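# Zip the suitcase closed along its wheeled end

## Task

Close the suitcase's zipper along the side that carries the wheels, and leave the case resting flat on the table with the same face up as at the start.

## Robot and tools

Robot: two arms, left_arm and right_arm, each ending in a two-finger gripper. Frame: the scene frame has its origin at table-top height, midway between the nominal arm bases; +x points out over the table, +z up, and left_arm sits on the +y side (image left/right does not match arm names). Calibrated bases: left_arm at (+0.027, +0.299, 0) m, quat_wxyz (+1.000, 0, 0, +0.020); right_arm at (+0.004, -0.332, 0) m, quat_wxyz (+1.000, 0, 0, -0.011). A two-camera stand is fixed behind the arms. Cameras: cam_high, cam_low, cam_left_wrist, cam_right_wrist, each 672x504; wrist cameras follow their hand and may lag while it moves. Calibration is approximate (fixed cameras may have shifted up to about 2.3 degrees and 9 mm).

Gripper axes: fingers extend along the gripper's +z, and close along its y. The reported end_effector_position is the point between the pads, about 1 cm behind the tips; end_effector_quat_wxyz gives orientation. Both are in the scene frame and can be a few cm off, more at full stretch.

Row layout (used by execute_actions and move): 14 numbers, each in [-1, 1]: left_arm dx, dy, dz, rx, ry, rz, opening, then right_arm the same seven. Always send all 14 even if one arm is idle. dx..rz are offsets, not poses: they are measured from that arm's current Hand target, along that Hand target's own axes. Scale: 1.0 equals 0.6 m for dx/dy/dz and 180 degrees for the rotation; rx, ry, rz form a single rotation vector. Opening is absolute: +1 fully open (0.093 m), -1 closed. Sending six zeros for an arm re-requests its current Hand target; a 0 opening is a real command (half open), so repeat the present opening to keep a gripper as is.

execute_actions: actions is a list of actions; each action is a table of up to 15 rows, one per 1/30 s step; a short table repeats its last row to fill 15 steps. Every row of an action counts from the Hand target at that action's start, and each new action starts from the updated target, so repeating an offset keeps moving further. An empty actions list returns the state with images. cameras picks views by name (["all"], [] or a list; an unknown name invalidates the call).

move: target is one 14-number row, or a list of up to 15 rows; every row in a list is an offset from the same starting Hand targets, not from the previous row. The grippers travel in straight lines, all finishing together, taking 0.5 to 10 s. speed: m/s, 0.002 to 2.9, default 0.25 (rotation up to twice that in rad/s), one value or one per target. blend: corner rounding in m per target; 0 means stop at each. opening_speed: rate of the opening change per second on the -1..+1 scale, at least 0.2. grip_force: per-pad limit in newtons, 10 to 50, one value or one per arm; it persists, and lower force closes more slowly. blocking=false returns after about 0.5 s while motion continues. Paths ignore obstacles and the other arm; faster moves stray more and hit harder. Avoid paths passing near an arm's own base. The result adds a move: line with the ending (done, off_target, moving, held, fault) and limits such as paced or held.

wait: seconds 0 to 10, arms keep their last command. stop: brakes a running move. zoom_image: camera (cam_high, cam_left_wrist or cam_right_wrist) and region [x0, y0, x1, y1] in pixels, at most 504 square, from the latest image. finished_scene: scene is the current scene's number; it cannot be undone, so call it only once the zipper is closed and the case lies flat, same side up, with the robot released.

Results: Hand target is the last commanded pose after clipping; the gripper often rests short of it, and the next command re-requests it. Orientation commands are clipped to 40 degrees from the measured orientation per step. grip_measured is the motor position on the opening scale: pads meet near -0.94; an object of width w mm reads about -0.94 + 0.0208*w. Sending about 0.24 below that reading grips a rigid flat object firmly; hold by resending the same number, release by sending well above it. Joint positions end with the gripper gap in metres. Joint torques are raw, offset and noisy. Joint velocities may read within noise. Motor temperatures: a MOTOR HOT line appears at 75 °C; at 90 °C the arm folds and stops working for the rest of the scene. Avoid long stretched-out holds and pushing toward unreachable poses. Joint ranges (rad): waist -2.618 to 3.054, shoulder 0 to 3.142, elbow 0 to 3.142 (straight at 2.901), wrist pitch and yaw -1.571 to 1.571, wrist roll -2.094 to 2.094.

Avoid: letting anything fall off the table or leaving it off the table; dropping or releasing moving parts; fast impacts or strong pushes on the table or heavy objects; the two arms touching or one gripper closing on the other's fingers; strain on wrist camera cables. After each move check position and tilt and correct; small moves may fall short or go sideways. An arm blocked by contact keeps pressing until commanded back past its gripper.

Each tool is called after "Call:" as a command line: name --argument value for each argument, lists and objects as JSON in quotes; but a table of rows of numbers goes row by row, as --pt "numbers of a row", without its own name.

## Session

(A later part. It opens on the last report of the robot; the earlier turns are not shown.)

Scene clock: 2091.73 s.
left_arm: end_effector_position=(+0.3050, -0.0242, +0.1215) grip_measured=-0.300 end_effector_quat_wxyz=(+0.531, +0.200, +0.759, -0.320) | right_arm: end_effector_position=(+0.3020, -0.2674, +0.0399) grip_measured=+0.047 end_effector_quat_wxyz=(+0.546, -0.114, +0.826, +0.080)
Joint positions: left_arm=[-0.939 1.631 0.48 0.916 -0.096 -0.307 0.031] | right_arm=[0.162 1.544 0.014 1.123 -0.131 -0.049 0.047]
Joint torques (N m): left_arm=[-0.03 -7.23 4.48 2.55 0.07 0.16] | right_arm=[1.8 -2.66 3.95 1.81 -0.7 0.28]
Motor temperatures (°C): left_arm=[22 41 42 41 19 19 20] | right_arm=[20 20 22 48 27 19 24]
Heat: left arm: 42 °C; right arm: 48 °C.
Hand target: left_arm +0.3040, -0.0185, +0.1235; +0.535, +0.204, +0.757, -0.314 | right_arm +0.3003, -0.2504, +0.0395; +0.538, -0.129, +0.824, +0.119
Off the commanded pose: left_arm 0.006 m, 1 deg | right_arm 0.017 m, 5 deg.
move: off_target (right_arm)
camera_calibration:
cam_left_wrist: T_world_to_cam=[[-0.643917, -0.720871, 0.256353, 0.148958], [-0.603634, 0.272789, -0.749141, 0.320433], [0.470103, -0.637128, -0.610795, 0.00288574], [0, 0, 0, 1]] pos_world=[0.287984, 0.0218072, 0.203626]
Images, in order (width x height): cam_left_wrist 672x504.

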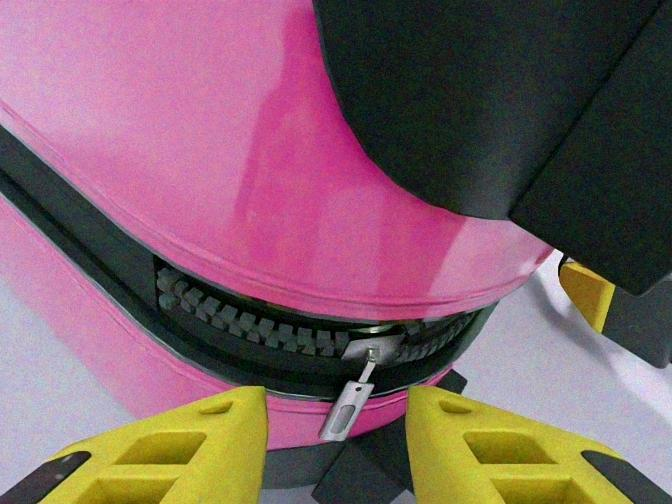

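Call:
move --target '[0.018,0,0.0,0,0,0.13,-0.3,0,0,0,0,0,0,-0.5]' --speed 0.1 --cameras '["cam_left_wrist"]'

Scene clock: 2100.10 s.
left_arm: end_effector_position=(+0.3028, -0.0215, +0.1217) grip_measured=-0.300 end_effector_quat_wxyz=(+0.590, +0.349, +0.698, -0.207) | right_arm: end_effector_position=(+0.3020, -0.2674, +0.0399) grip_measured=+0.047 end_effector_quat_wxyz=(+0.546, -0.114, +0.826, +0.080)
Joint positions: left_arm=[-0.939 1.631 0.459 0.951 -0.096 0.105 0.031] | right_arm=[0.162 1.544 0.014 1.123 -0.131 -0.049 0.047]
Joint torques (N m): left_arm=[-0.92 -4.05 4.22 2.79 -0.02 0.07] | right_arm=[1.69 -2.61 3.97 1.83 -0.69 0.27]
Heat: left arm: 41 °C; right arm: 48 °C.
Hand target: left_arm +0.3003, -0.0188, +0.1133; +0.588, +0.353, +0.700, -0.199 | right_arm +0.3003, -0.2504, +0.0395; +0.538, -0.129, +0.824, +0.119
Off the commanded pose: left_arm 0.009 m, 1 deg | right_arm 0.017 m, 5 deg.
move: off_target (right_arm)
camera_calibration:
cam_left_wrist: T_world_to_cam=[[-0.727185, -0.672003, -0.140048, 0.223909], [-0.335243, 0.525707, -0.781821, 0.246617], [0.59901, -0.521579, -0.607571, -0.0311663], [0, 0, 0, 1]] pos_world=[0.264169, 0.00456374, 0.205233]
Images, in order (width x height): cam_left_wrist 672x504.

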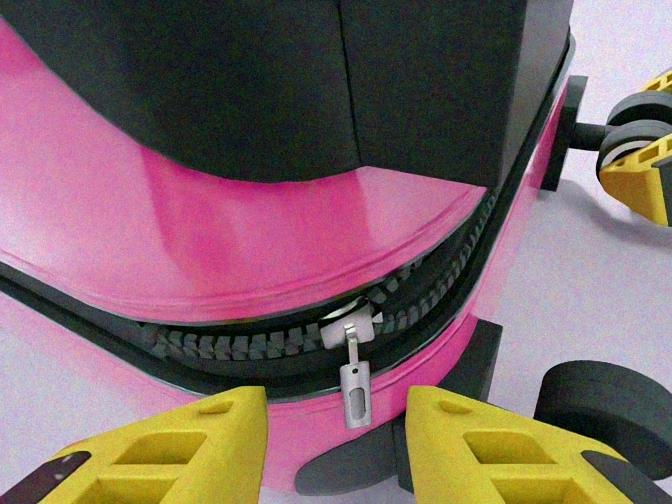

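Call:
move --target '[0.006,-0.010,0.055,0,0,0,-0.4,0,0,0,0,0,0,-0.5]' --speed 0.06 --cameras '["cam_left_wrist"]'

Scene clock: 2109.03 s.
left_arm: end_effector_position=(+0.3139, -0.0309, +0.0946) grip_measured=-0.398 end_effector_quat_wxyz=(+0.579, +0.350, +0.711, -0.191) | right_arm: end_effector_position=(+0.3036, -0.2716, +0.0398) grip_measured=+0.047 end_effector_quat_wxyz=(+0.546, -0.103, +0.828, +0.071)
Joint positions: left_arm=[-0.943 1.769 0.506 1.001 -0.123 0.106 0.026] | right_arm=[0.162 1.544 0.016 1.121 -0.104 -0.039 0.047]
Joint torques (N m): left_arm=[-1.24 -3.51 9.11 2.75 0.14 0.04] | right_arm=[1.66 -2.82 3.73 1.84 -0.95 0.17]
Heat: left arm: 41 °C; right arm: 48 °C.
Hand target: left_arm +0.3183, -0.0446, +0.1014; +0.588, +0.353, +0.700, -0.199 | right_arm +0.3003, -0.2504, +0.0395; +0.538, -0.129, +0.824, +0.119
Off the commanded pose: left_arm 0.016 m, 2 deg | right_arm 0.021 m, 6 deg.
move: off_target (left_arm, right_arm)
camera_calibration:
cam_left_wrist: T_world_to_cam=[[-0.715011, -0.682724, -0.150491, 0.218735], [-0.362595, 0.546192, -0.755115, 0.2408], [0.597732, -0.485348, -0.638086, -0.0548209], [0, 0, 0, 1]] pos_world=[0.276479, -0.00879453, 0.179769]
Images, in order (width x height): cam_left_wrist 672x504.

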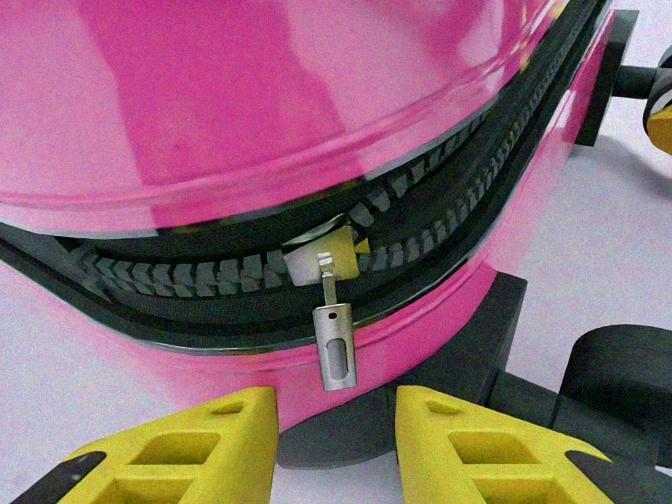

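Call:
move --pt "-0.016 0.0 -0.02 0 0 0 -0.5 0 0 0 0 0 0 -0.5" --pt "-0.018 0.001 0.015 0 0 0 -0.5 0 0 0 0 0 0 -0.5" --speed 0.06 --cameras '["cam_left_wrist"]'

Scene clock: 2121.03 s.
left_arm: end_effector_position=(+0.3165, -0.0383, +0.0988) grip_measured=-0.498 end_effector_quat_wxyz=(+0.577, +0.353, +0.712, -0.190) | right_arm: end_effector_position=(+0.3046, -0.2745, +0.0399) grip_measured=+0.047 end_effector_quat_wxyz=(+0.547, -0.096, +0.829, +0.066)
Joint positions: left_arm=[-0.95 1.765 0.543 0.954 -0.126 0.108 0.021] | right_arm=[0.162 1.544 0.017 1.12 -0.087 -0.032 0.047]
Joint torques (N m): left_arm=[-0.49 -3.92 10.74 2.64 0.18 0.03] | right_arm=[1.63 -2.99 3.63 1.84 -1.13 0.11]
Motor temperatures (°C): left_arm=[21 36 41 42 19 19 20] | right_arm=[20 20 23 48 26 19 24]
Heat: left arm: 42 °C; right arm: 48 °C.
Hand target: left_arm +0.3255, -0.0533, +0.1099; +0.588, +0.353, +0.700, -0.199 | right_arm +0.3003, -0.2504, +0.0395; +0.538, -0.129, +0.824, +0.119
Off the commanded pose: left_arm 0.021 m, 2 deg | right_arm 0.024 m, 7 deg.
move: off_target (left_arm, right_arm)
camera_calibration:
cam_left_wrist: T_world_to_cam=[[-0.718591, -0.678257, -0.153606, 0.217735], [-0.361622, 0.553103, -0.750538, 0.248489], [0.594017, -0.483782, -0.642727, -0.0554974], [0, 0, 0, 1]] pos_world=[0.279288, -0.0166081, 0.184276]
Images, in order (width x height): cam_left_wrist 672x504.

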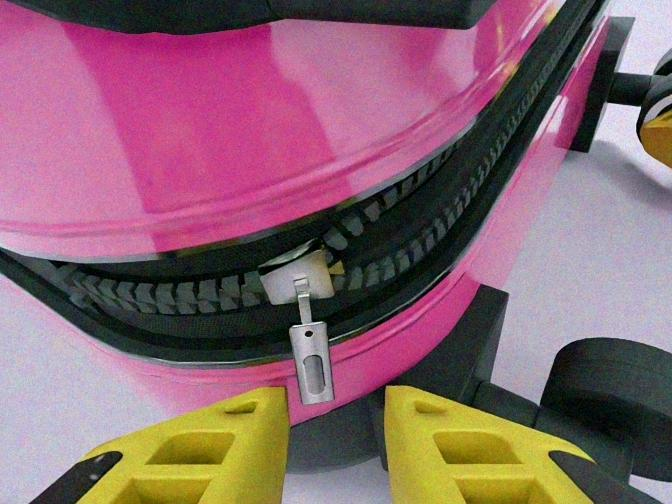

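Call:
move --pt "-0.012 0.02 -0.035 0 0 0 -0.5 0 0 0 0 0 0 -0.5" --pt "-0.014 0.011 0.012 0 0 0 -0.5 0 0 0 0 0 0 -0.5" --speed 0.06 --cameras '["cam_left_wrist"]'

Scene clock: 2126.60 s.
left_arm: end_effector_position=(+0.3299, -0.0428, +0.1131) grip_measured=-0.498 end_effector_quat_wxyz=(+0.584, +0.349, +0.707, -0.193) | right_arm: end_effector_position=(+0.3058, -0.2804, +0.0397) grip_measured=+0.047 end_effector_quat_wxyz=(+0.548, -0.082, +0.831, +0.056)
Joint positions: left_arm=[-0.924 1.757 0.598 0.912 -0.104 0.112 0.021] | right_arm=[0.158 1.544 0.017 1.12 -0.058 -0.022 0.047]
Joint torques (N m): left_arm=[-0.77 -3.48 9.99 2.58 0.14 0.01] | right_arm=[1.89 -3.29 3.28 1.86 -1.41 0]
Heat: left arm: 42 °C; right arm: 48 °C.
Hand target: left_arm +0.3357, -0.0560, +0.1171; +0.588, +0.353, +0.700, -0.199 | right_arm +0.3003, -0.2504, +0.0395; +0.538, -0.129, +0.824, +0.119
Off the commanded pose: left_arm 0.015 m, 1 deg | right_arm 0.030 m, 9 deg.
move: off_target (left_arm, right_arm)
camera_calibration:
cam_left_wrist: T_world_to_cam=[[-0.714774, -0.682905, -0.150792, 0.22472], [-0.354434, 0.539602, -0.763679, 0.265128], [0.602888, -0.492413, -0.627739, -0.061487], [0, 0, 0, 1]] pos_world=[0.291664, -0.0198782, 0.197761]
Images, in order (width x height): cam_left_wrist 672x504.

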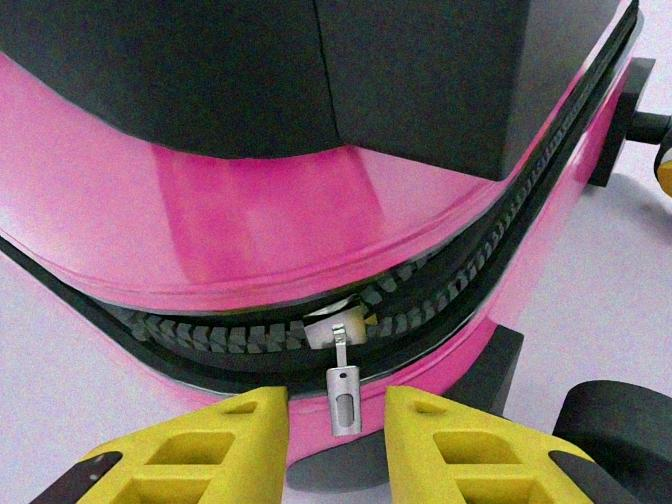

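Call:
move --pt "0.0 0 0.015 0 0 0 -0.5 0 0 0 0 0 0 -0.5" --pt "0.0 0 0.018 0 0 0 -1 0 0 0 0 0 0 -0.5" --speed 0.05 --opening_speed 0.25 --cameras '["cam_left_wrist"]'

Scene clock: 2134.77 s.
left_arm: end_effector_position=(+0.3382, -0.0484, +0.1130) grip_measured=-0.951 end_effector_quat_wxyz=(+0.588, +0.342, +0.707, -0.194) | right_arm: end_effector_position=(+0.3067, -0.2855, +0.0397) grip_measured=+0.047 end_effector_quat_wxyz=(+0.548, -0.070, +0.832, +0.048)
Joint positions: left_arm=[-0.919 1.796 0.632 0.927 -0.105 0.106 0] | right_arm=[0.153 1.544 0.017 1.12 -0.036 -0.012 0.047]
Joint torques (N m): left_arm=[-0.98 -3.49 10.61 2.41 0.21 0.11] | right_arm=[2.15 -3.49 3.11 1.86 -1.61 -0.09]
Heat: left arm: 42 °C; right arm: 47 °C.
Hand target: left_arm +0.3431, -0.0635, +0.1145; +0.588, +0.353, +0.700, -0.199 | right_arm +0.3004, -0.2505, +0.0395; +0.538, -0.128, +0.824, +0.119
Off the commanded pose: left_arm 0.016 m, 2 deg | right_arm 0.036 m, 11 deg.
move: off_target (left_arm, right_arm); target 2's new opening was sent with left_arm's hand 0.016 m and 1 deg from that target
camera_calibration:
cam_left_wrist: T_world_to_cam=[[-0.70865, -0.690626, -0.144395, 0.22366], [-0.356438, 0.52704, -0.771479, 0.271901], [0.608906, -0.495241, -0.619653, -0.0723212], [0, 0, 0, 1]] pos_world=[0.299449, -0.0246541, 0.197247]
Images, in order (width x height): cam_left_wrist 672x504.

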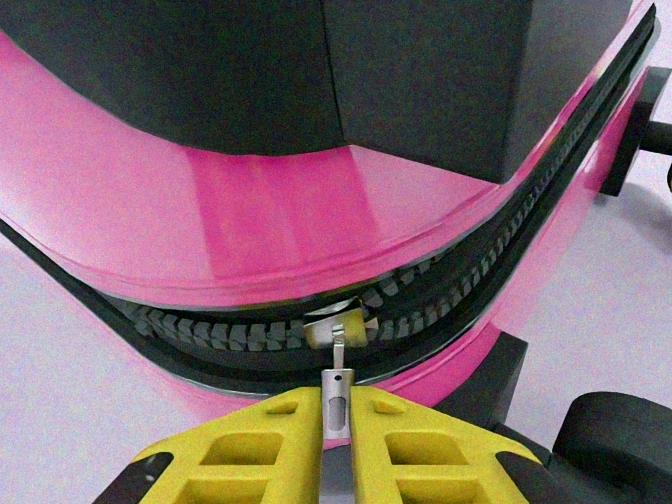

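Call:
move --target '[-0.004,-0.018,-0.006,0,0,-0.13,-1,0,0,0,0,0,0,-0.5]' --speed 0.04 --cameras '["cam_left_wrist"]'

Scene clock: 2149.47 s.
left_arm: end_effector_position=(+0.3329, -0.0553, +0.1134) grip_measured=-0.968 end_effector_quat_wxyz=(+0.536, +0.199, +0.761, -0.306) | right_arm: end_effector_position=(+0.3067, -0.2855, +0.0397) grip_measured=+0.047 end_effector_quat_wxyz=(+0.548, -0.070, +0.832, +0.048)
Joint positions: left_arm=[-0.945 1.796 0.643 0.912 -0.127 -0.294 0] | right_arm=[0.153 1.544 0.017 1.12 -0.036 -0.012 0.047]
Joint torques (N m): left_arm=[-1.83 -4.62 9.31 2.5 0.07 -0.03] | right_arm=[2.17 -3.49 3.18 1.86 -1.6 -0.1]
Heat: left arm: 42 °C; right arm: 47 °C.
Hand target: left_arm +0.3328, -0.0690, +0.1163; +0.535, +0.204, +0.757, -0.314 | right_arm +0.3004, -0.2505, +0.0395; +0.538, -0.128, +0.824, +0.119
Off the commanded pose: left_arm 0.014 m, 1 deg | right_arm 0.036 m, 11 deg.
move: off_target (left_arm, right_arm)
camera_calibration:
cam_left_wrist: T_world_to_cam=[[-0.631015, -0.738963, 0.236121, 0.143541], [-0.601485, 0.273813, -0.750495, 0.33925], [0.489935, -0.615597, -0.617256, -0.0396109], [0, 0, 0, 1]] pos_world=[0.314037, -0.0112038, 0.196262]
Images, in order (width x height): cam_left_wrist 672x504.

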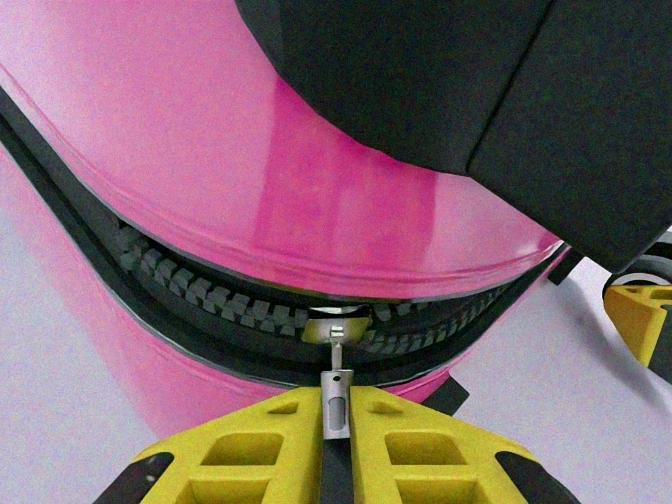

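Call:
move --target '[-0.004,-0.018,0.003,0,0,-0.13,-1,0,0,0,0,0,0,-0.5]' --speed 0.04 --cameras '["cam_left_wrist"]'

Scene clock: 2161.20 s.
left_arm: end_effector_position=(+0.3295, -0.0624, +0.1163) grip_measured=-0.968 end_effector_quat_wxyz=(+0.465, +0.034, +0.786, -0.406) | right_arm: end_effector_position=(+0.3067, -0.2855, +0.0397) grip_measured=+0.047 end_effector_quat_wxyz=(+0.548, -0.070, +0.832, +0.048)
Joint positions: left_arm=[-0.974 1.796 0.662 0.89 -0.168 -0.716 0] | right_arm=[0.153 1.544 0.017 1.12 -0.036 -0.012 0.047]
Joint torques (N m): left_arm=[-1.76 -5.09 9.58 2.37 0.19 0.07] | right_arm=[2.25 -3.48 3.08 1.86 -1.6 -0.09]
Heat: left arm: 42 °C; right arm: 47 °C.
Hand target: left_arm +0.3280, -0.0780, +0.1210; +0.461, +0.046, +0.783, -0.416 | right_arm +0.3004, -0.2505, +0.0395; +0.538, -0.128, +0.824, +0.119
Off the commanded pose: left_arm 0.016 m, 2 deg | right_arm 0.036 m, 11 deg.
move: off_target (left_arm, right_arm)
camera_calibration:
cam_left_wrist: T_world_to_cam=[[-0.435334, -0.677524, 0.592829, 0.0332723], [-0.805852, -0.000309471, -0.592117, 0.373073], [0.401357, -0.735501, -0.545849, -0.0270959], [0, 0, 0, 1]] pos_world=[0.326001, 0.00272919, 0.186388]
Images, in order (width x height): cam_left_wrist 672x504.

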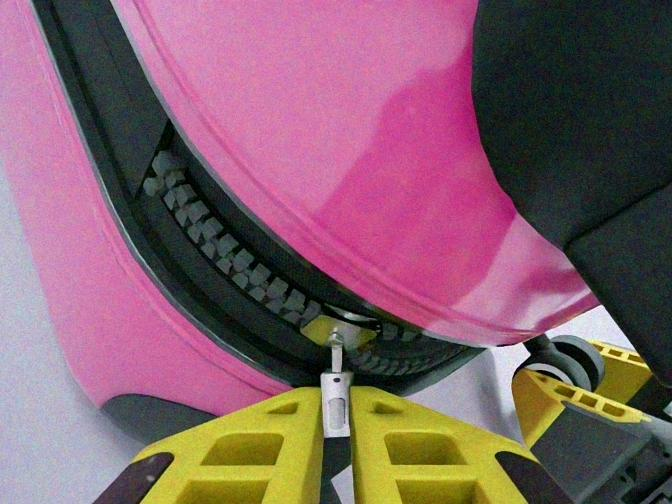

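Call:
move --target '[0.002,-0.018,0.003,0,0,-0.15,-1,0,0,0,0,0,0,-0.5]' --speed 0.04 --cameras '["cam_left_wrist"]'

Scene clock: 2171.13 s.
left_arm: end_effector_position=(+0.3282, -0.0694, +0.1222) grip_measured=-0.970 end_effector_quat_wxyz=(+0.365, -0.154, +0.769, -0.502) | right_arm: end_effector_position=(+0.3067, -0.2855, +0.0397) grip_measured=+0.047 end_effector_quat_wxyz=(+0.548, -0.070, +0.832, +0.048)
Joint positions: left_arm=[-0.999 1.796 0.688 0.871 -0.208 -1.189 0] | right_arm=[0.153 1.544 0.017 1.12 -0.036 -0.012 0.047]
Joint velocities: left_arm=[0.002 -0.002 -0.007 0.154 -0.051 0.007 0] | right_arm=[within noise]
Joint torques (N m): left_arm=[-1.95 -5.61 9.81 2.27 0.31 0.05] | right_arm=[2.17 -3.56 3.15 1.85 -1.61 -0.09]
Heat: left arm: 43 °C; right arm: 47 °C.
Hand target: left_arm +0.3236, -0.0866, +0.1262; +0.351, -0.138, +0.772, -0.512 | right_arm +0.3004, -0.2505, +0.0395; +0.538, -0.128, +0.824, +0.119
Off the commanded pose: left_arm 0.018 m, 3 deg | right_arm 0.036 m, 11 deg.
move: off_target (left_arm, right_arm)
camera_calibration:
cam_left_wrist: T_world_to_cam=[[-0.135593, -0.462938, 0.875958, -0.0935736], [-0.924356, -0.259129, -0.280033, 0.358217], [0.356625, -0.847668, -0.392783, -0.0402926], [0, 0, 0, 1]] pos_world=[0.332801, 0.015351, 0.166453]
Images, in order (width x height): cam_left_wrist 672x504.

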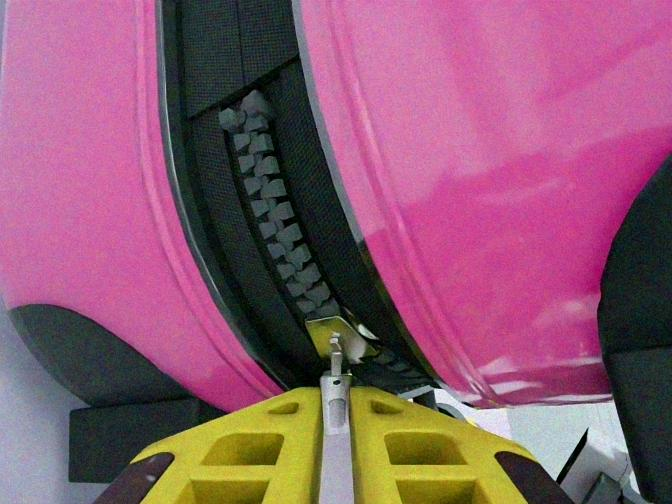

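Call:
move --target '[0.033,-0.048,0.033,0,0,-0.06,-1,0,0,0,0,0,0,-0.5]' --speed 0.05 --cameras '["cam_left_wrist","cam_high"]'

Scene clock: 2179.07 s.
left_arm: end_effector_position=(+0.3319, -0.0789, +0.1230) grip_measured=-0.988 end_effector_quat_wxyz=(+0.342, -0.249, +0.762, -0.490) | right_arm: end_effector_position=(+0.3069, -0.2868, +0.0397) grip_measured=+0.047 end_effector_quat_wxyz=(+0.548, -0.068, +0.832, +0.046)
Joint positions: left_arm=[-1.052 1.803 0.785 0.71 -0.35 -1.387 0] | right_arm=[0.15 1.544 0.017 1.12 -0.035 -0.012 0.047]
Joint torques (N m): left_arm=[-3.63 -4.18 12.29 2.88 0.91 -0.03] | right_arm=[2.4 -3.55 3.07 1.86 -1.62 -0.09]
Heat: left arm: 43 °C; right arm: 47 °C.
Hand target: left_arm +0.3188, -0.1242, +0.1393; +0.301, -0.210, +0.755, -0.543 | right_arm +0.3004, -0.2504, +0.0395; +0.538, -0.129, +0.824, +0.119
Off the commanded pose: left_arm 0.050 m, 9 deg | right_arm 0.037 m, 11 deg.
move: off_target (left_arm, right_arm)
camera_calibration:
cam_left_wrist: T_world_to_cam=[[0.0395626, -0.41001, 0.911223, -0.1564], [-0.90706, -0.397263, -0.139369, 0.325582], [0.419138, -0.82102, -0.38762, -0.0686397], [0, 0, 0, 1]] pos_world=[0.330279, 0.00886154, 0.161285]
Images, in order (width x height): cam_high 672x504, cam_left_wrist 672x504.

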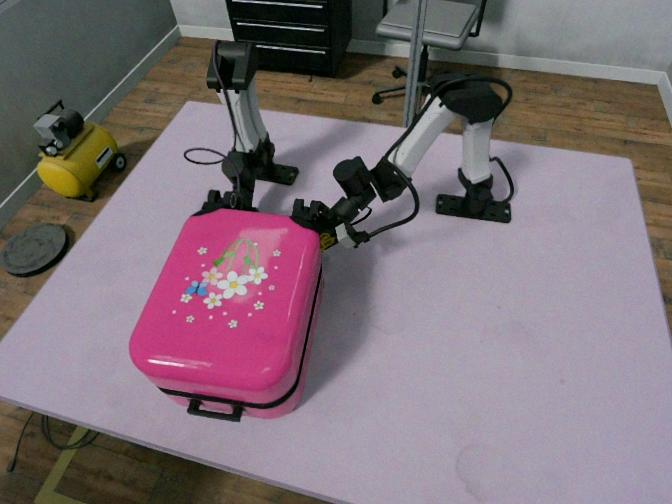

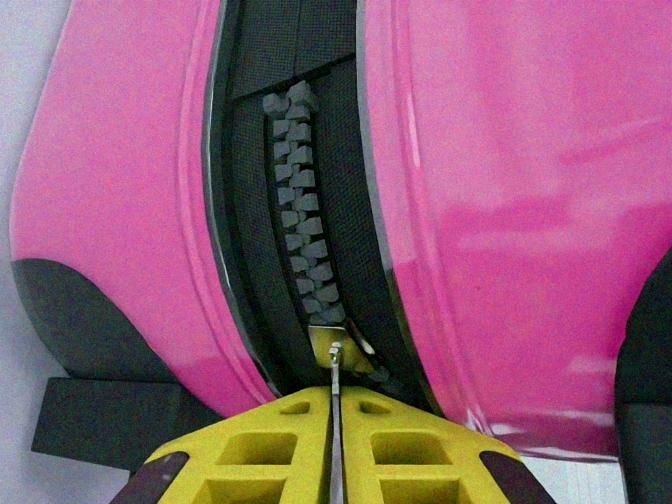

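Call:
move --target '[0.063,-0.014,-0.005,0,0,0,-1,0,0,0,0,0,0,-0.5]' --speed 0.05 --cameras '["cam_left_wrist"]'

Scene clock: 2189.33 s.
left_arm: end_effector_position=(+0.3263, -0.0811, +0.1224) grip_measured=-0.988 end_effector_quat_wxyz=(+0.355, -0.293, +0.743, -0.486) | right_arm: end_effector_position=(+0.3070, -0.2878, +0.0398) grip_measured=+0.047 end_effector_quat_wxyz=(+0.548, -0.070, +0.832, +0.047)
Joint positions: left_arm=[-1.106 1.822 0.801 0.705 -0.48 -1.464 0] | right_arm=[0.139 1.544 0.017 1.121 -0.048 -0.018 0.047]
Joint torques (N m): left_arm=[-7.87 -5.2 11.99 2.75 1.11 0.46] | right_arm=[3.22 -3.58 3.11 1.85 -1.56 -0.05]
Heat: left arm: 45 °C; right arm: 47 °C.
Hand target: left_arm +0.2891, -0.1492, +0.1394; +0.301, -0.210, +0.755, -0.543 | right_arm +0.3004, -0.2505, +0.0395; +0.538, -0.128, +0.824, +0.119
Off the commanded pose: left_arm 0.079 m, 13 deg | right_arm 0.038 m, 11 deg.
move: off_target (left_arm, right_arm)
camera_calibration:
cam_left_wrist: T_world_to_cam=[[0.086091, -0.372737, 0.923935, -0.17027], [-0.86832, -0.482763, -0.113849, 0.296747], [0.488477, -0.792469, -0.365216, -0.0914202], [0, 0, 0, 1]] pos_world=[0.316986, 0.00734449, 0.157715]
Images, in order (width x height): cam_left_wrist 672x504.

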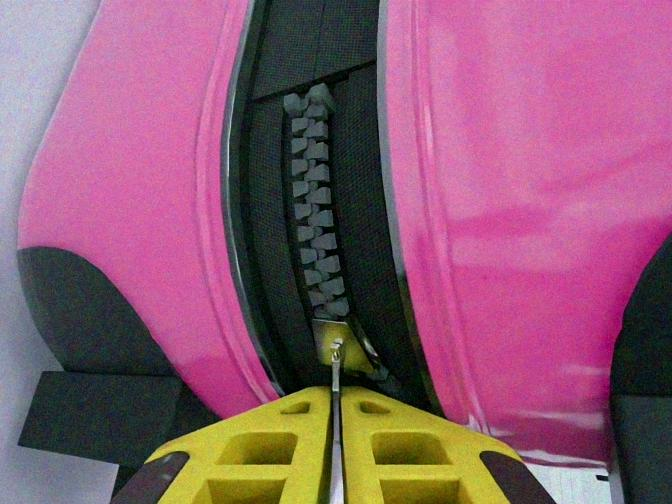

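Call:
move --target '[0.07,-0.014,0.01,0,0,0,-1,0,0,0,0,0,0,-0.5]' --speed 0.05 --cameras '["cam_left_wrist"]'

Scene clock: 2194.60 s.
left_arm: end_effector_position=(+0.3159, -0.0813, +0.1204) grip_measured=-0.988 end_effector_quat_wxyz=(+0.372, -0.348, +0.714, -0.481) | right_arm: end_effector_position=(+0.3061, -0.2868, +0.0398) grip_measured=+0.047 end_effector_quat_wxyz=(+0.548, -0.081, +0.831, +0.052)
Joint positions: left_arm=[-1.176 1.846 0.818 0.693 -0.649 -1.573 0] | right_arm=[0.122 1.544 0.015 1.123 -0.085 -0.039 0.047]
Joint torques (N m): left_arm=[-11.36 -4.22 13.87 2.69 1.48 1.24] | right_arm=[4.57 -3.59 3.4 1.79 -1.21 0.15]
Motor temperatures (°C): left_arm=[22 32 46 42 20 19 21] | right_arm=[20 20 23 47 27 19 24]
Heat: left arm: 46 °C; right arm: 47 °C.
Hand target: left_arm +0.2624, -0.1831, +0.1363; +0.301, -0.210, +0.756, -0.543 | right_arm +0.3003, -0.2505, +0.0395; +0.538, -0.128, +0.825, +0.119
Off the commanded pose: left_arm 0.116 m, 20 deg | right_arm 0.037 m, 9 deg.
move: off_target (left_arm, right_arm)
camera_calibration:
cam_left_wrist: T_world_to_cam=[[0.137858, -0.3128, 0.939761, -0.181021], [-0.806007, -0.586863, -0.0771001, 0.254915], [0.575628, -0.746826, -0.333023, -0.114869], [0, 0, 0, 1]] pos_world=[0.296541, 0.00718966, 0.151516]
Images, in order (width x height): cam_left_wrist 672x504.

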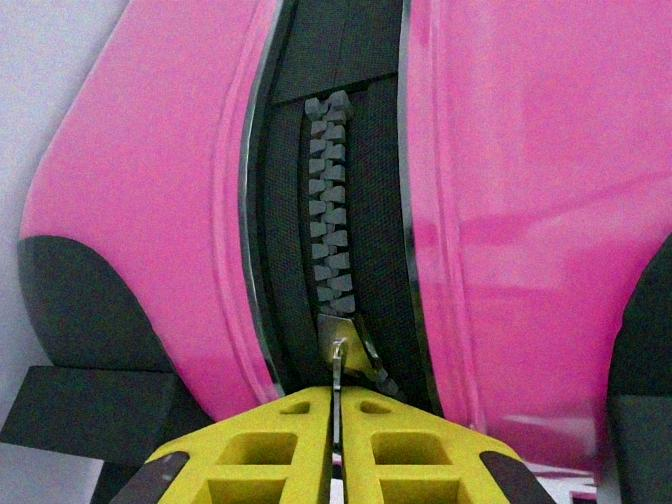

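Call:
move --target '[-0.08,0.02,0.065,0,0,0,-1,0,0,0,0,0,0,-0.5]' --speed 0.06 --cameras '["cam_left_wrist"]'

Scene clock: 2203.47 s.
left_arm: end_effector_position=(+0.3515, -0.1067, +0.1221) grip_measured=-0.988 end_effector_quat_wxyz=(+0.343, -0.319, +0.718, -0.514) | right_arm: end_effector_position=(+0.3088, -0.3099, +0.0395) grip_measured=+0.047 end_effector_quat_wxyz=(+0.550, -0.027, +0.835, +0.015)
Joint positions: left_arm=[-1.082 1.95 0.929 0.754 -0.464 -1.522 0] | right_arm=[0.104 1.544 0.015 1.123 0.02 0.004 0.047]
Joint torques (N m): left_arm=[-5.96 -4.16 13.74 2.38 1.31 1.09] | right_arm=[5.39 -4 2.7 1.86 -2.24 -0.31]
Heat: left arm: 47 °C; right arm: 47 °C.
Hand target: left_arm +0.3241, -0.1754, +0.1269; +0.301, -0.210, +0.756, -0.543 | right_arm +0.3003, -0.2505, +0.0395; +0.538, -0.129, +0.824, +0.119
Off the commanded pose: left_arm 0.074 m, 14 deg | right_arm 0.060 m, 17 deg.
joint sent to its limit (right arm) — joint 3 (elbow), lower limit, where the elbow is as bent as it goes. The joint targets are off in position, not in orientation.
move: off_target (left_arm, right_arm)
camera_calibration:
cam_left_wrist: T_world_to_cam=[[0.102717, -0.283709, 0.953393, -0.181644], [-0.857873, -0.51041, -0.0594612, 0.293005], [0.503492, -0.811782, -0.295813, -0.139854], [0, 0, 0, 1]] pos_world=[0.340435, -0.0155122, 0.149229]
Images, in order (width x height): cam_left_wrist 672x504.

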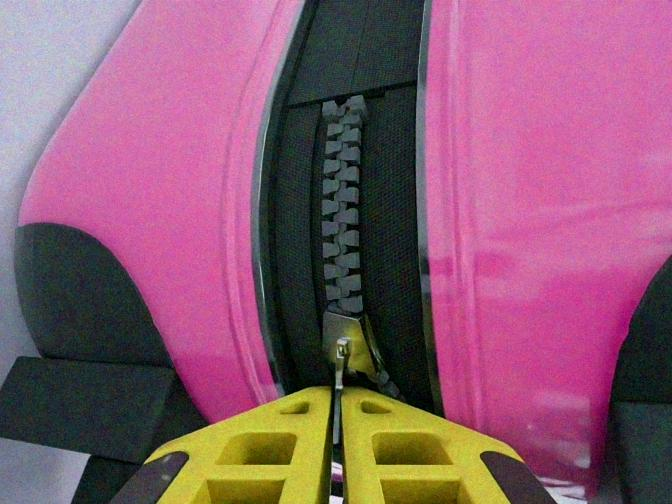

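Call:
move --target '[0.09,0,-0.075,0,0,0,-1,0,0,0,0,0,0,-0.5]' --speed 0.06 --cameras '["cam_left_wrist","cam_high"]'

Scene clock: 2216.47 s.
left_arm: end_effector_position=(+0.3310, -0.0990, +0.1219) grip_measured=-0.988 end_effector_quat_wxyz=(+0.367, -0.363, +0.688, -0.510) | right_arm: end_effector_position=(+0.3082, -0.3036, +0.0396) grip_measured=+0.047 end_effector_quat_wxyz=(+0.550, -0.049, +0.834, +0.026)
Joint positions: left_arm=[-1.162 1.939 0.887 0.787 -0.644 -1.594 0] | right_arm=[0.099 1.543 0.014 1.123 -0.027 -0.022 0.047]
Joint torques (N m): left_arm=[-12.44 -8.49 7.12 2.4 1.41 1.4] | right_arm=[5.81 -4.01 2.89 1.81 -1.84 -0.07]
Heat: left arm: 47 °C; right arm: 48 °C.
Hand target: left_arm +0.2539, -0.1789, +0.1249; +0.301, -0.210, +0.756, -0.543 | right_arm +0.3003, -0.2504, +0.0395; +0.538, -0.129, +0.824, +0.119
Off the commanded pose: left_arm 0.111 m, 21 deg | right_arm 0.054 m, 14 deg.
move: off_target (left_arm, right_arm)
camera_calibration:
cam_left_wrist: T_world_to_cam=[[0.123368, -0.233127, 0.964589, -0.180423], [-0.796546, -0.602985, -0.0438566, 0.247998], [0.591857, -0.762929, -0.260086, -0.152108], [0, 0, 0, 1]] pos_world=[0.309826, -0.00857, 0.145349]
Images, in order (width x height): cam_high 672x504, cam_left_wrist 672x504.

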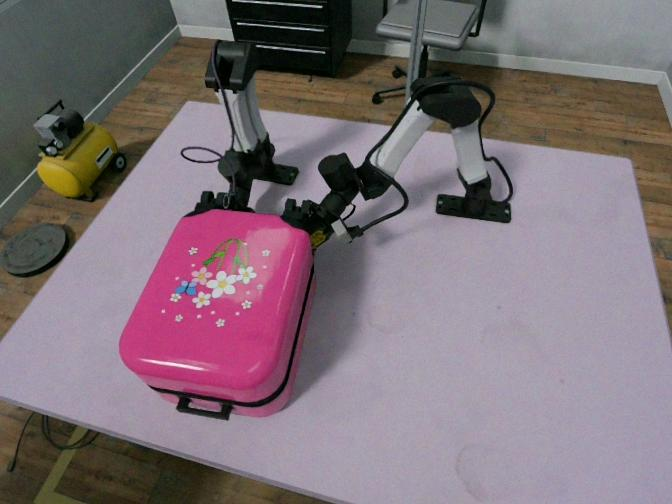

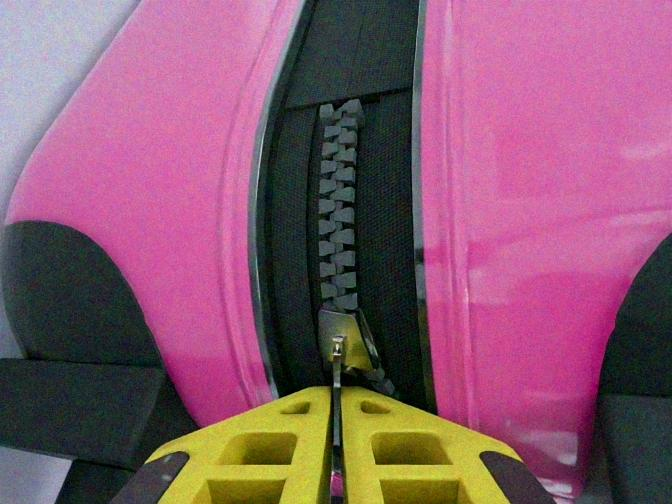

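Call:
move --target '[0.03,0,-0.05,0,0,0,-1,0,0,0,0,0,0,-0.5]' --speed 0.06 --cameras '["cam_left_wrist"]'

Call:
zoom_image --camera "cam_left_wrist" --region '[240, 80, 480, 410]'

Scene clock: 2223.13 s.
left_arm: end_effector_position=(+0.2741, -0.1036, +0.1217) grip_measured=-0.988 end_effector_quat_wxyz=(+0.396, -0.314, +0.710, -0.490) | right_arm: end_effector_position=(+0.3036, -0.2755, +0.0397) grip_measured=+0.047 end_effector_quat_wxyz=(+0.547, -0.106, +0.828, +0.068)
Joint positions: left_arm=[-1.313 1.885 0.811 0.782 -0.776 -1.515 0] | right_arm=[0.138 1.541 0.014 1.119 -0.124 -0.057 0.047]
Joint torques (N m): left_arm=[-7.9 -8.77 8.75 2 1.81 0.4] | right_arm=[3.56 -2.82 3.88 1.79 -0.81 0.34]
Motor temperatures (°C): left_arm=[29 32 47 40 21 21 21] | right_arm=[21 20 22 48 28 19 24]
Heat: left arm: 47 °C; right arm: 48 °C.
Hand target: left_arm +0.2203, -0.1698, +0.1279; +0.301, -0.210, +0.756, -0.543 | right_arm +0.3003, -0.2504, +0.0395; +0.538, -0.129, +0.824, +0.119
Off the commanded pose: left_arm 0.085 m, 18 deg | right_arm 0.025 m, 6 deg.
move: off_target (left_arm, right_arm)
camera_calibration:
cam_left_wrist: T_world_to_cam=[[0.055504, -0.338714, 0.939251, -0.163576], [-0.814103, -0.559975, -0.15383, 0.222554], [0.578061, -0.756109, -0.306829, -0.111897], [0, 0, 0, 1]] pos_world=[0.254944, -0.0153872, 0.153542]
Images, in order (width x height): cam_left_wrist 672x504.

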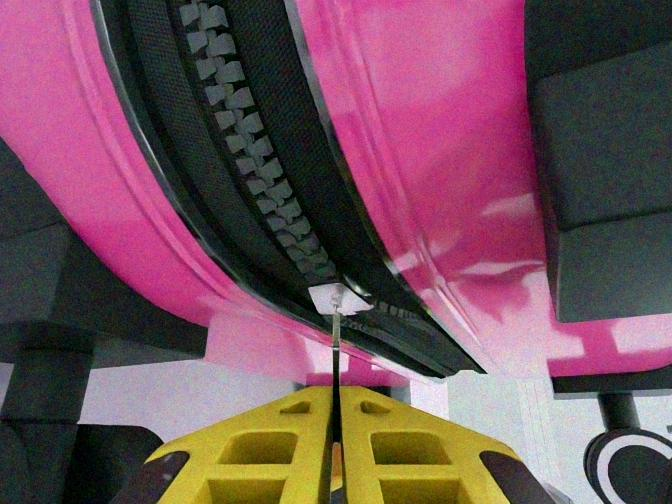

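Scaled by 1.527 from the camera's 672x504 image, which has a finer 960x720 frame.

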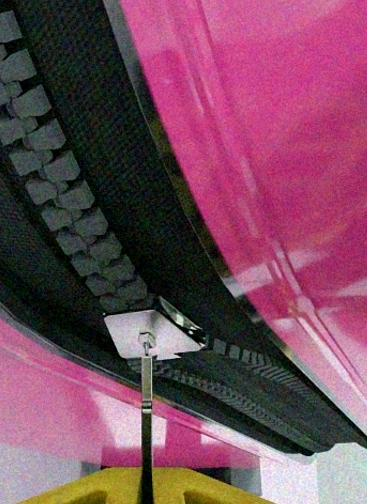

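Call:
move --target '[-0.017,-0.006,0.085,0,0,0,-1,0,0,0,0,0,0,-0.5]' --speed 0.06 --cameras '["cam_left_wrist"]'

Scene clock: 2232.07 s.
left_arm: end_effector_position=(+0.2897, -0.1275, +0.1221) grip_measured=-0.988 end_effector_quat_wxyz=(+0.397, -0.303, +0.717, -0.487) | right_arm: end_effector_position=(+0.3049, -0.2815, +0.0394) grip_measured=+0.047 end_effector_quat_wxyz=(+0.547, -0.089, +0.830, +0.057)
Joint positions: left_arm=[-1.288 1.958 0.929 0.738 -0.74 -1.487 0] | right_arm=[0.14 1.541 0.014 1.119 -0.084 -0.04 0.047]
Joint torques (N m): left_arm=[-3.69 -5.22 12.46 2.28 2.14 0.41] | right_arm=[3.28 -3.21 3.58 1.8 -1.19 0.17]
Heat: left arm: 46 °C; right arm: 47 °C.
Hand target: left_arm +0.2626, -0.1997, +0.1219; +0.301, -0.210, +0.756, -0.543 | right_arm +0.3003, -0.2504, +0.0394; +0.538, -0.129, +0.825, +0.119
Off the commanded pose: left_arm 0.077 m, 17 deg | right_arm 0.032 m, 9 deg.
move: off_target (left_arm, right_arm)
camera_calibration:
cam_left_wrist: T_world_to_cam=[[0.0471109, -0.358108, 0.932491, -0.172084], [-0.821879, -0.54446, -0.167568, 0.227755], [0.567711, -0.7585, -0.319972, -0.134544], [0, 0, 0, 1]] pos_world=[0.271676, -0.0396729, 0.155581]
Images, in order (width x height): cam_left_wrist 672x504.

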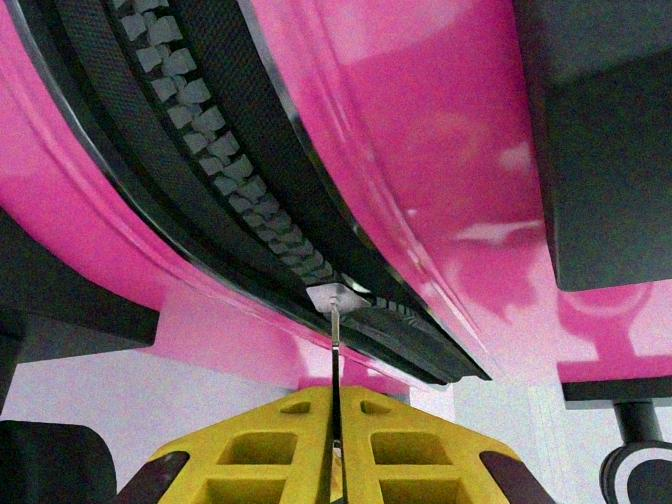

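Call:
move --target '[0.07,-0.032,0.06,0,0,0,-1,0,0,0,0,0,0,-0.5]' --speed 0.06 --cameras '["cam_left_wrist"]'

Scene clock: 2237.47 s.
left_arm: end_effector_position=(+0.3037, -0.1460, +0.1253) grip_measured=-0.988 end_effector_quat_wxyz=(+0.393, -0.366, +0.682, -0.496) | right_arm: end_effector_position=(+0.3070, -0.2954, +0.0393) grip_measured=+0.047 end_effector_quat_wxyz=(+0.548, -0.068, +0.833, +0.038)
Joint positions: left_arm=[-1.293 2.044 1.074 0.675 -0.822 -1.612 0] | right_arm=[0.108 1.541 0.014 1.119 -0.059 -0.037 0.047]
Joint torques (N m): left_arm=[-8.36 -3.85 15.76 2.2 2.2 1.44] | right_arm=[5.38 -3.9 3.12 1.78 -1.51 0.1]
Heat: left arm: 46 °C; right arm: 47 °C.
Hand target: left_arm +0.2563, -0.2580, +0.1221; +0.301, -0.210, +0.756, -0.543 | right_arm +0.3003, -0.2504, +0.0394; +0.538, -0.129, +0.825, +0.119
Off the commanded pose: left_arm 0.122 m, 23 deg | right_arm 0.046 m, 12 deg.
move: off_target (left_arm, right_arm)
camera_calibration:
cam_left_wrist: T_world_to_cam=[[0.108229, -0.256525, 0.960459, -0.189525], [-0.767261, -0.635892, -0.0833792, 0.189277], [0.632137, -0.727899, -0.265644, -0.177371], [0, 0, 0, 1]] pos_world=[0.27786, -0.0573665, 0.150695]
Images, in order (width x height): cam_left_wrist 672x504.

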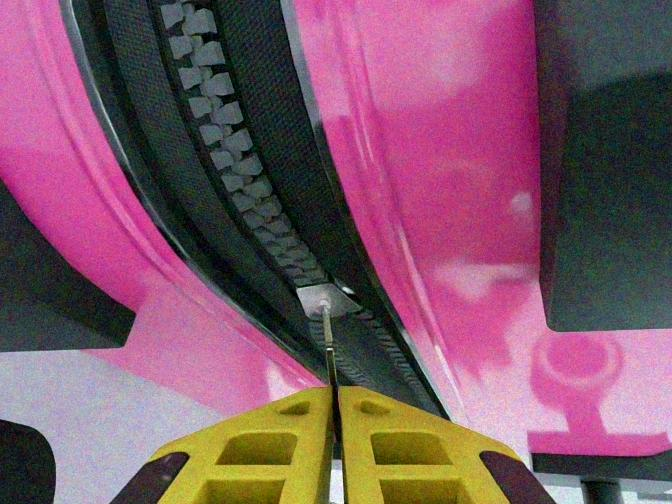

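Call:
move --target '[0.08,-0.022,0.012,0,0,0,-1,0,0.06,0,0,0,0,-0.5]' --speed 0.06 --cameras '["cam_left_wrist"]'

Scene clock: 2244.57 s.
left_arm: end_effector_position=(+0.3126, -0.1396, +0.1255) grip_measured=-0.988 end_effector_quat_wxyz=(+0.392, -0.402, +0.660, -0.499) | right_arm: end_effector_position=(+0.3072, -0.2974, +0.0392) grip_measured=+0.047 end_effector_quat_wxyz=(+0.549, -0.043, +0.835, +0.019)
Joint positions: left_arm=[-1.281 2.055 1.089 0.665 -0.86 -1.683 0] | right_arm=[0.161 1.539 0.015 1.116 0.048 0.004 0.047]
Joint torques (N m): left_arm=[-2.26 -9.14 6.57 2.19 0 0.44] | right_arm=[1.68 -3.03 3.1 1.89 0.16 0.07]
Heat: left arm: 47 °C; right arm: 46 °C.
Hand target: left_arm +0.3026, -0.1471, +0.1260; +0.395, -0.380, +0.673, -0.497 (not the last commanded pose) | right_arm +0.3061, -0.2943, +0.0377; +0.546, -0.044, +0.836, +0.019 (not the last commanded pose)
Off the commanded pose: left_arm 0.181 m, 27 deg | right_arm 0.083 m, 15 deg.
move: held (left_arm, right_arm; a check stopped the path); limits=held
pose unreachable (left arm): on one or more control steps of this call, first in action 0 (counted from 0), this arm could not follow its commanded pose, so it was not sent that pose on those steps. It may still have moved: this result reports where it is.
cause: moving toward the commanded pose would bring a part of the arm too close to another arm (this arm's fingers and the right arm's wrist (the part past joint 4), at the place that arm was heading or pushing toward when its own hold began).
pose unreachable (right arm): on one or more control steps of this call, first in action 0 (counted from 0), this arm could not follow its commanded pose, so it was not sent that pose on those steps. It may still have moved: this result reports where it is.
cause: moving toward the commanded pose would bring a part of the arm too close to another arm (this arm's wrist (the part past joint 4) and the left arm's fingers, along the way the arms are being sent, or toward where that arm still pushes).
camera_calibration:
cam_left_wrist: T_world_to_cam=[[0.138875, -0.194783, 0.970965, -0.191292], [-0.726639, -0.686191, -0.0337257, 0.174353], [0.672837, -0.700857, -0.236831, -0.190938], [0, 0, 0, 1]] pos_world=[0.281728, -0.0514405, 0.146398]
Images, in order (width x height): cam_left_wrist 672x504.

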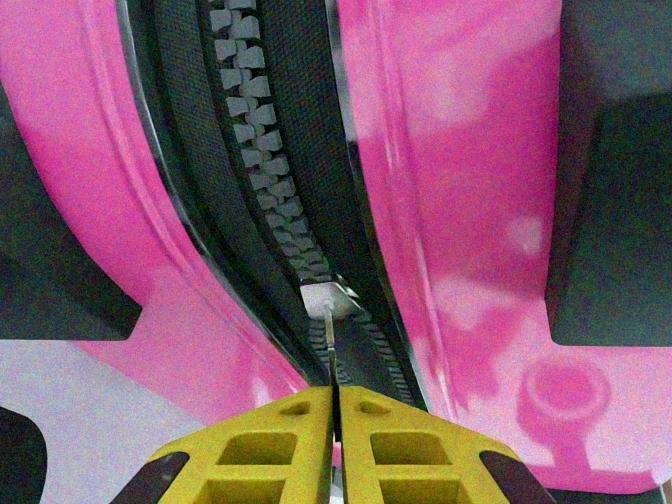

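Call:
move --target '[0.107,-0.017,0,0,0,0,-1,0,0.05,0,0,0,0,-0.5]' --speed 0.06 --cameras '["cam_left_wrist"]'

Scene clock: 2254.23 s.
left_arm: end_effector_position=(+0.3200, -0.1371, +0.1182) grip_measured=-0.988 end_effector_quat_wxyz=(+0.453, -0.449, +0.624, -0.452) | right_arm: end_effector_position=(+0.3022, -0.2840, +0.0393) grip_measured=+0.047 end_effector_quat_wxyz=(+0.551, -0.010, +0.834, -0.003)
Joint positions: left_arm=[-1.305 2.148 1.232 0.524 -1.073 -1.756 0] | right_arm=[0.335 1.54 0.016 1.104 0.281 0.105 0.047]
Joint torques (N m): left_arm=[-8.32 -8.27 12.27 2.07 0.93 0.72] | right_arm=[3.41 -2.14 4.26 1.77 -0.36 -0.15]
Heat: left arm: 47 °C; right arm: 46 °C.
Hand target: left_arm +0.2783, -0.2074, +0.1261; +0.395, -0.380, +0.673, -0.497 | right_arm +0.3032, -0.2644, +0.0372; +0.546, -0.044, +0.836, +0.019
Off the commanded pose: left_arm 0.082 m, 13 deg | right_arm 0.020 m, 5 deg.
move: off_target (left_arm, right_arm)
camera_calibration:
cam_left_wrist: T_world_to_cam=[[0.155331, -0.204553, 0.966452, -0.190954], [-0.58375, -0.80825, -0.0772467, 0.123802], [0.796937, -0.552168, -0.244954, -0.21416], [0, 0, 0, 1]] pos_world=[0.272602, -0.0572497, 0.141652]
Images, in order (width x height): cam_left_wrist 672x504.

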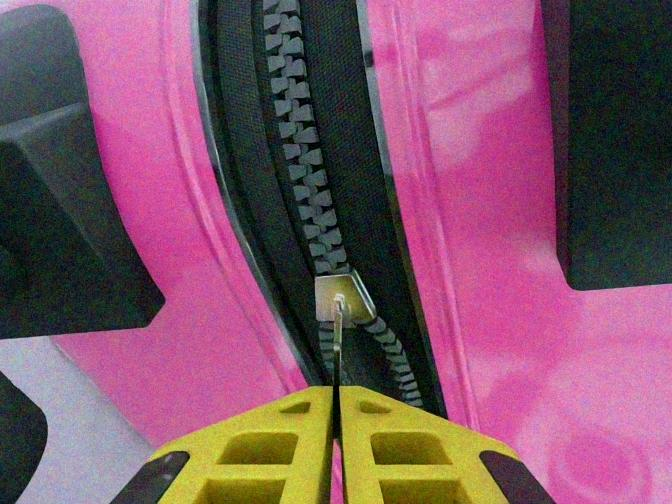

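Call:
move --target '[0.055,-0.012,0.0,0,0,0,-1,0,0,0,0,0,0,-0.5]' --speed 0.06 --cameras '["cam_left_wrist","cam_high"]'

Scene clock: 2260.93 s.
left_arm: end_effector_position=(+0.3166, -0.1432, +0.1200) grip_measured=-0.988 end_effector_quat_wxyz=(+0.472, -0.466, +0.605, -0.441) | right_arm: end_effector_position=(+0.3013, -0.2819, +0.0391) grip_measured=+0.047 end_effector_quat_wxyz=(+0.552, -0.009, +0.834, -0.001)
Joint positions: left_arm=[-1.328 2.191 1.315 0.449 -1.159 -1.802 0] | right_arm=[0.348 1.54 0.015 1.104 0.291 0.115 0.047]
Joint torques (N m): left_arm=[-0.85 -10.21 6.41 1.9 -0.01 0.3] | right_arm=[2.36 -2.04 4.38 1.79 -0.44 -0.24]
Heat: left arm: 47 °C; right arm: 46 °C.
Hand target: left_arm +0.3132, -0.1469, +0.1195; +0.471, -0.454, +0.615, -0.439 (not the last commanded pose) | right_arm +0.3032, -0.2644, +0.0372; +0.546, -0.044, +0.836, +0.019
Off the commanded pose: left_arm 0.108 m, 17 deg | right_arm 0.018 m, 5 deg.
led back after a hold (right arm): the arm was led back toward your command in small steps, so it may still be short of it.
move: held (left_arm; a check stopped the path), off_target (right_arm); limits=held
pose unreachable (left arm): on one or more control steps of this call, first in action 0 (counted from 0), this arm could not follow its commanded pose, so it was not sent that pose on those steps. It may still have moved: this result reports where it is.
cause: moving toward the commanded pose would bring a part of the arm too close to another arm (this arm's fingers and the right arm's wrist (the part past joint 4), along the way the arms are being sent, or toward where that arm still pushes).
pose unreachable (right arm): on one or more control steps of this call, first in action 0 (counted from 0), this arm could not follow its commanded pose, so it was not sent that pose on those steps. It may still have moved: this result reports where it is.
cause: moving toward the commanded pose would bring a part of the arm too close to another arm (this arm's wrist (the part past joint 4) and the left arm's fingers, along the way the arms are being sent, or toward where that arm still pushes).
camera_calibration:
cam_left_wrist: T_world_to_cam=[[0.152027, -0.193829, 0.969184, -0.191062], [-0.528935, -0.844306, -0.0858852, 0.0955276], [0.834935, -0.499578, -0.23088, -0.220651], [0, 0, 0, 1]] pos_world=[0.263804, -0.0666116, 0.142435]
Images, in order (width x height): cam_high 672x504, cam_left_wrist 672x504.

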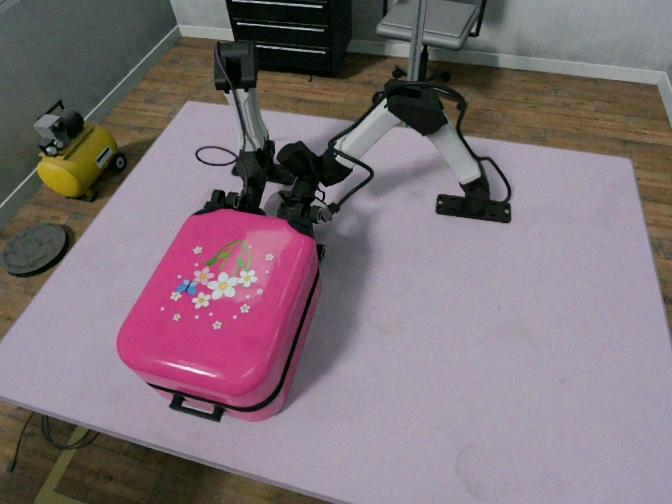

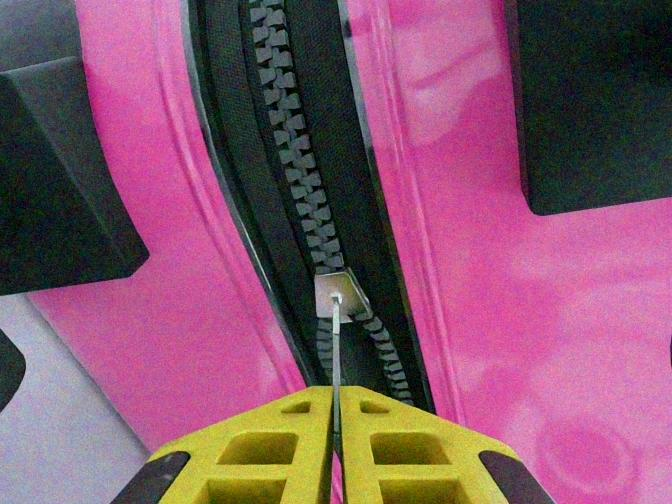

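Call:
move --pt "0 0 0.0 0 0 0 -0.4 0 0 0 0 0 0 -0.5" --pt "0 0 -0.1 0 0 0 -0.4 0 0 0 0 0 0 -0.5" --speed 0.1 --opening_speed 0.8 --cameras '["cam_left_wrist","cam_right_wrist"]'

Scene clock: 2280.33 s.
left_arm: end_effector_position=(+0.2553, -0.1498, +0.1188) grip_measured=-0.402 end_effector_quat_wxyz=(+0.460, -0.451, +0.623, -0.444) | right_arm: end_effector_position=(+0.3012, -0.2815, +0.0391) grip_measured=+0.047 end_effector_quat_wxyz=(+0.551, -0.009, +0.834, -0.001)
Joint positions: left_arm=[-1.461 2.14 1.282 0.283 -1.228 -1.942 0.026] | right_arm=[0.351 1.54 0.015 1.104 0.293 0.116 0.047]
Joint torques (N m): left_arm=[-0.73 -12.72 5.33 1.52 -0.49 0.01] | right_arm=[2.15 -2.04 4.36 1.79 -0.47 -0.26]
Motor temperatures (°C): left_arm=[25 38 44 36 21 20 20] | right_arm=[21 19 23 47 24 19 24]
Heat: left arm: 44 °C; right arm: 47 °C.
Hand target: left_arm +0.2546, -0.1401, +0.1298; +0.472, -0.454, +0.615, -0.439 | right_arm +0.3032, -0.2643, +0.0372; +0.546, -0.044, +0.836, +0.019
Off the commanded pose: left_arm 0.015 m, 2 deg | right_arm 0.017 m, 5 deg.
move: off_target (left_arm, right_arm)
camera_calibration:
cam_left_wrist: T_world_to_cam=[[0.157206, -0.215485, 0.96377, -0.185789], [-0.570468, -0.81643, -0.0894891, 0.0727036], [0.806134, -0.535732, -0.251275, -0.168698], [0, 0, 0, 1]] pos_world=[0.206675, -0.0710542, 0.143175]
cam_right_wrist: T_world_to_cam=[[0.00948247, -0.999259, 0.0372987, -0.287406], [-0.755205, -0.0316051, -0.654726, 0.28047], [0.65542, -0.0219598, -0.754945, -0.0913497], [0, 0, 0, 1]] pos_world=[0.27441, -0.280335, 0.125387]
Images, in order (width x height): cam_left_wrist 672x504, cam_right_wrist 672x504.

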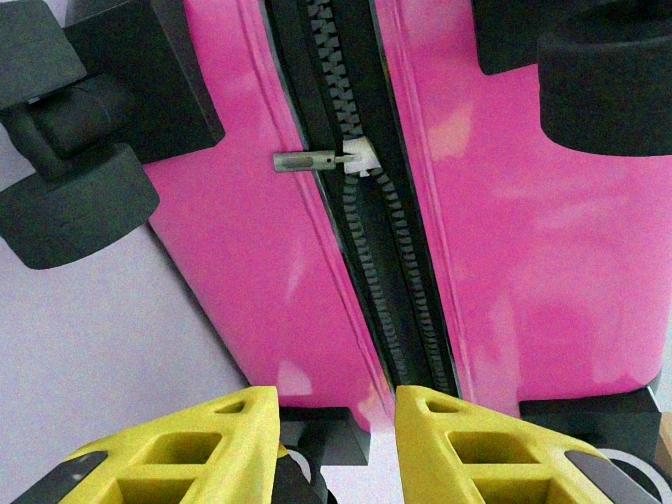

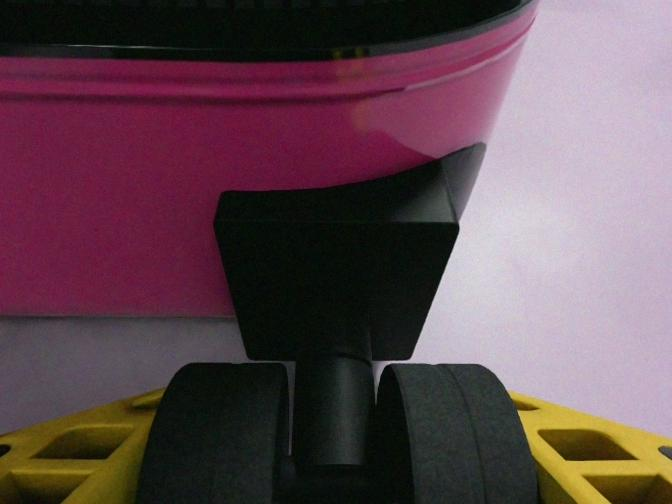

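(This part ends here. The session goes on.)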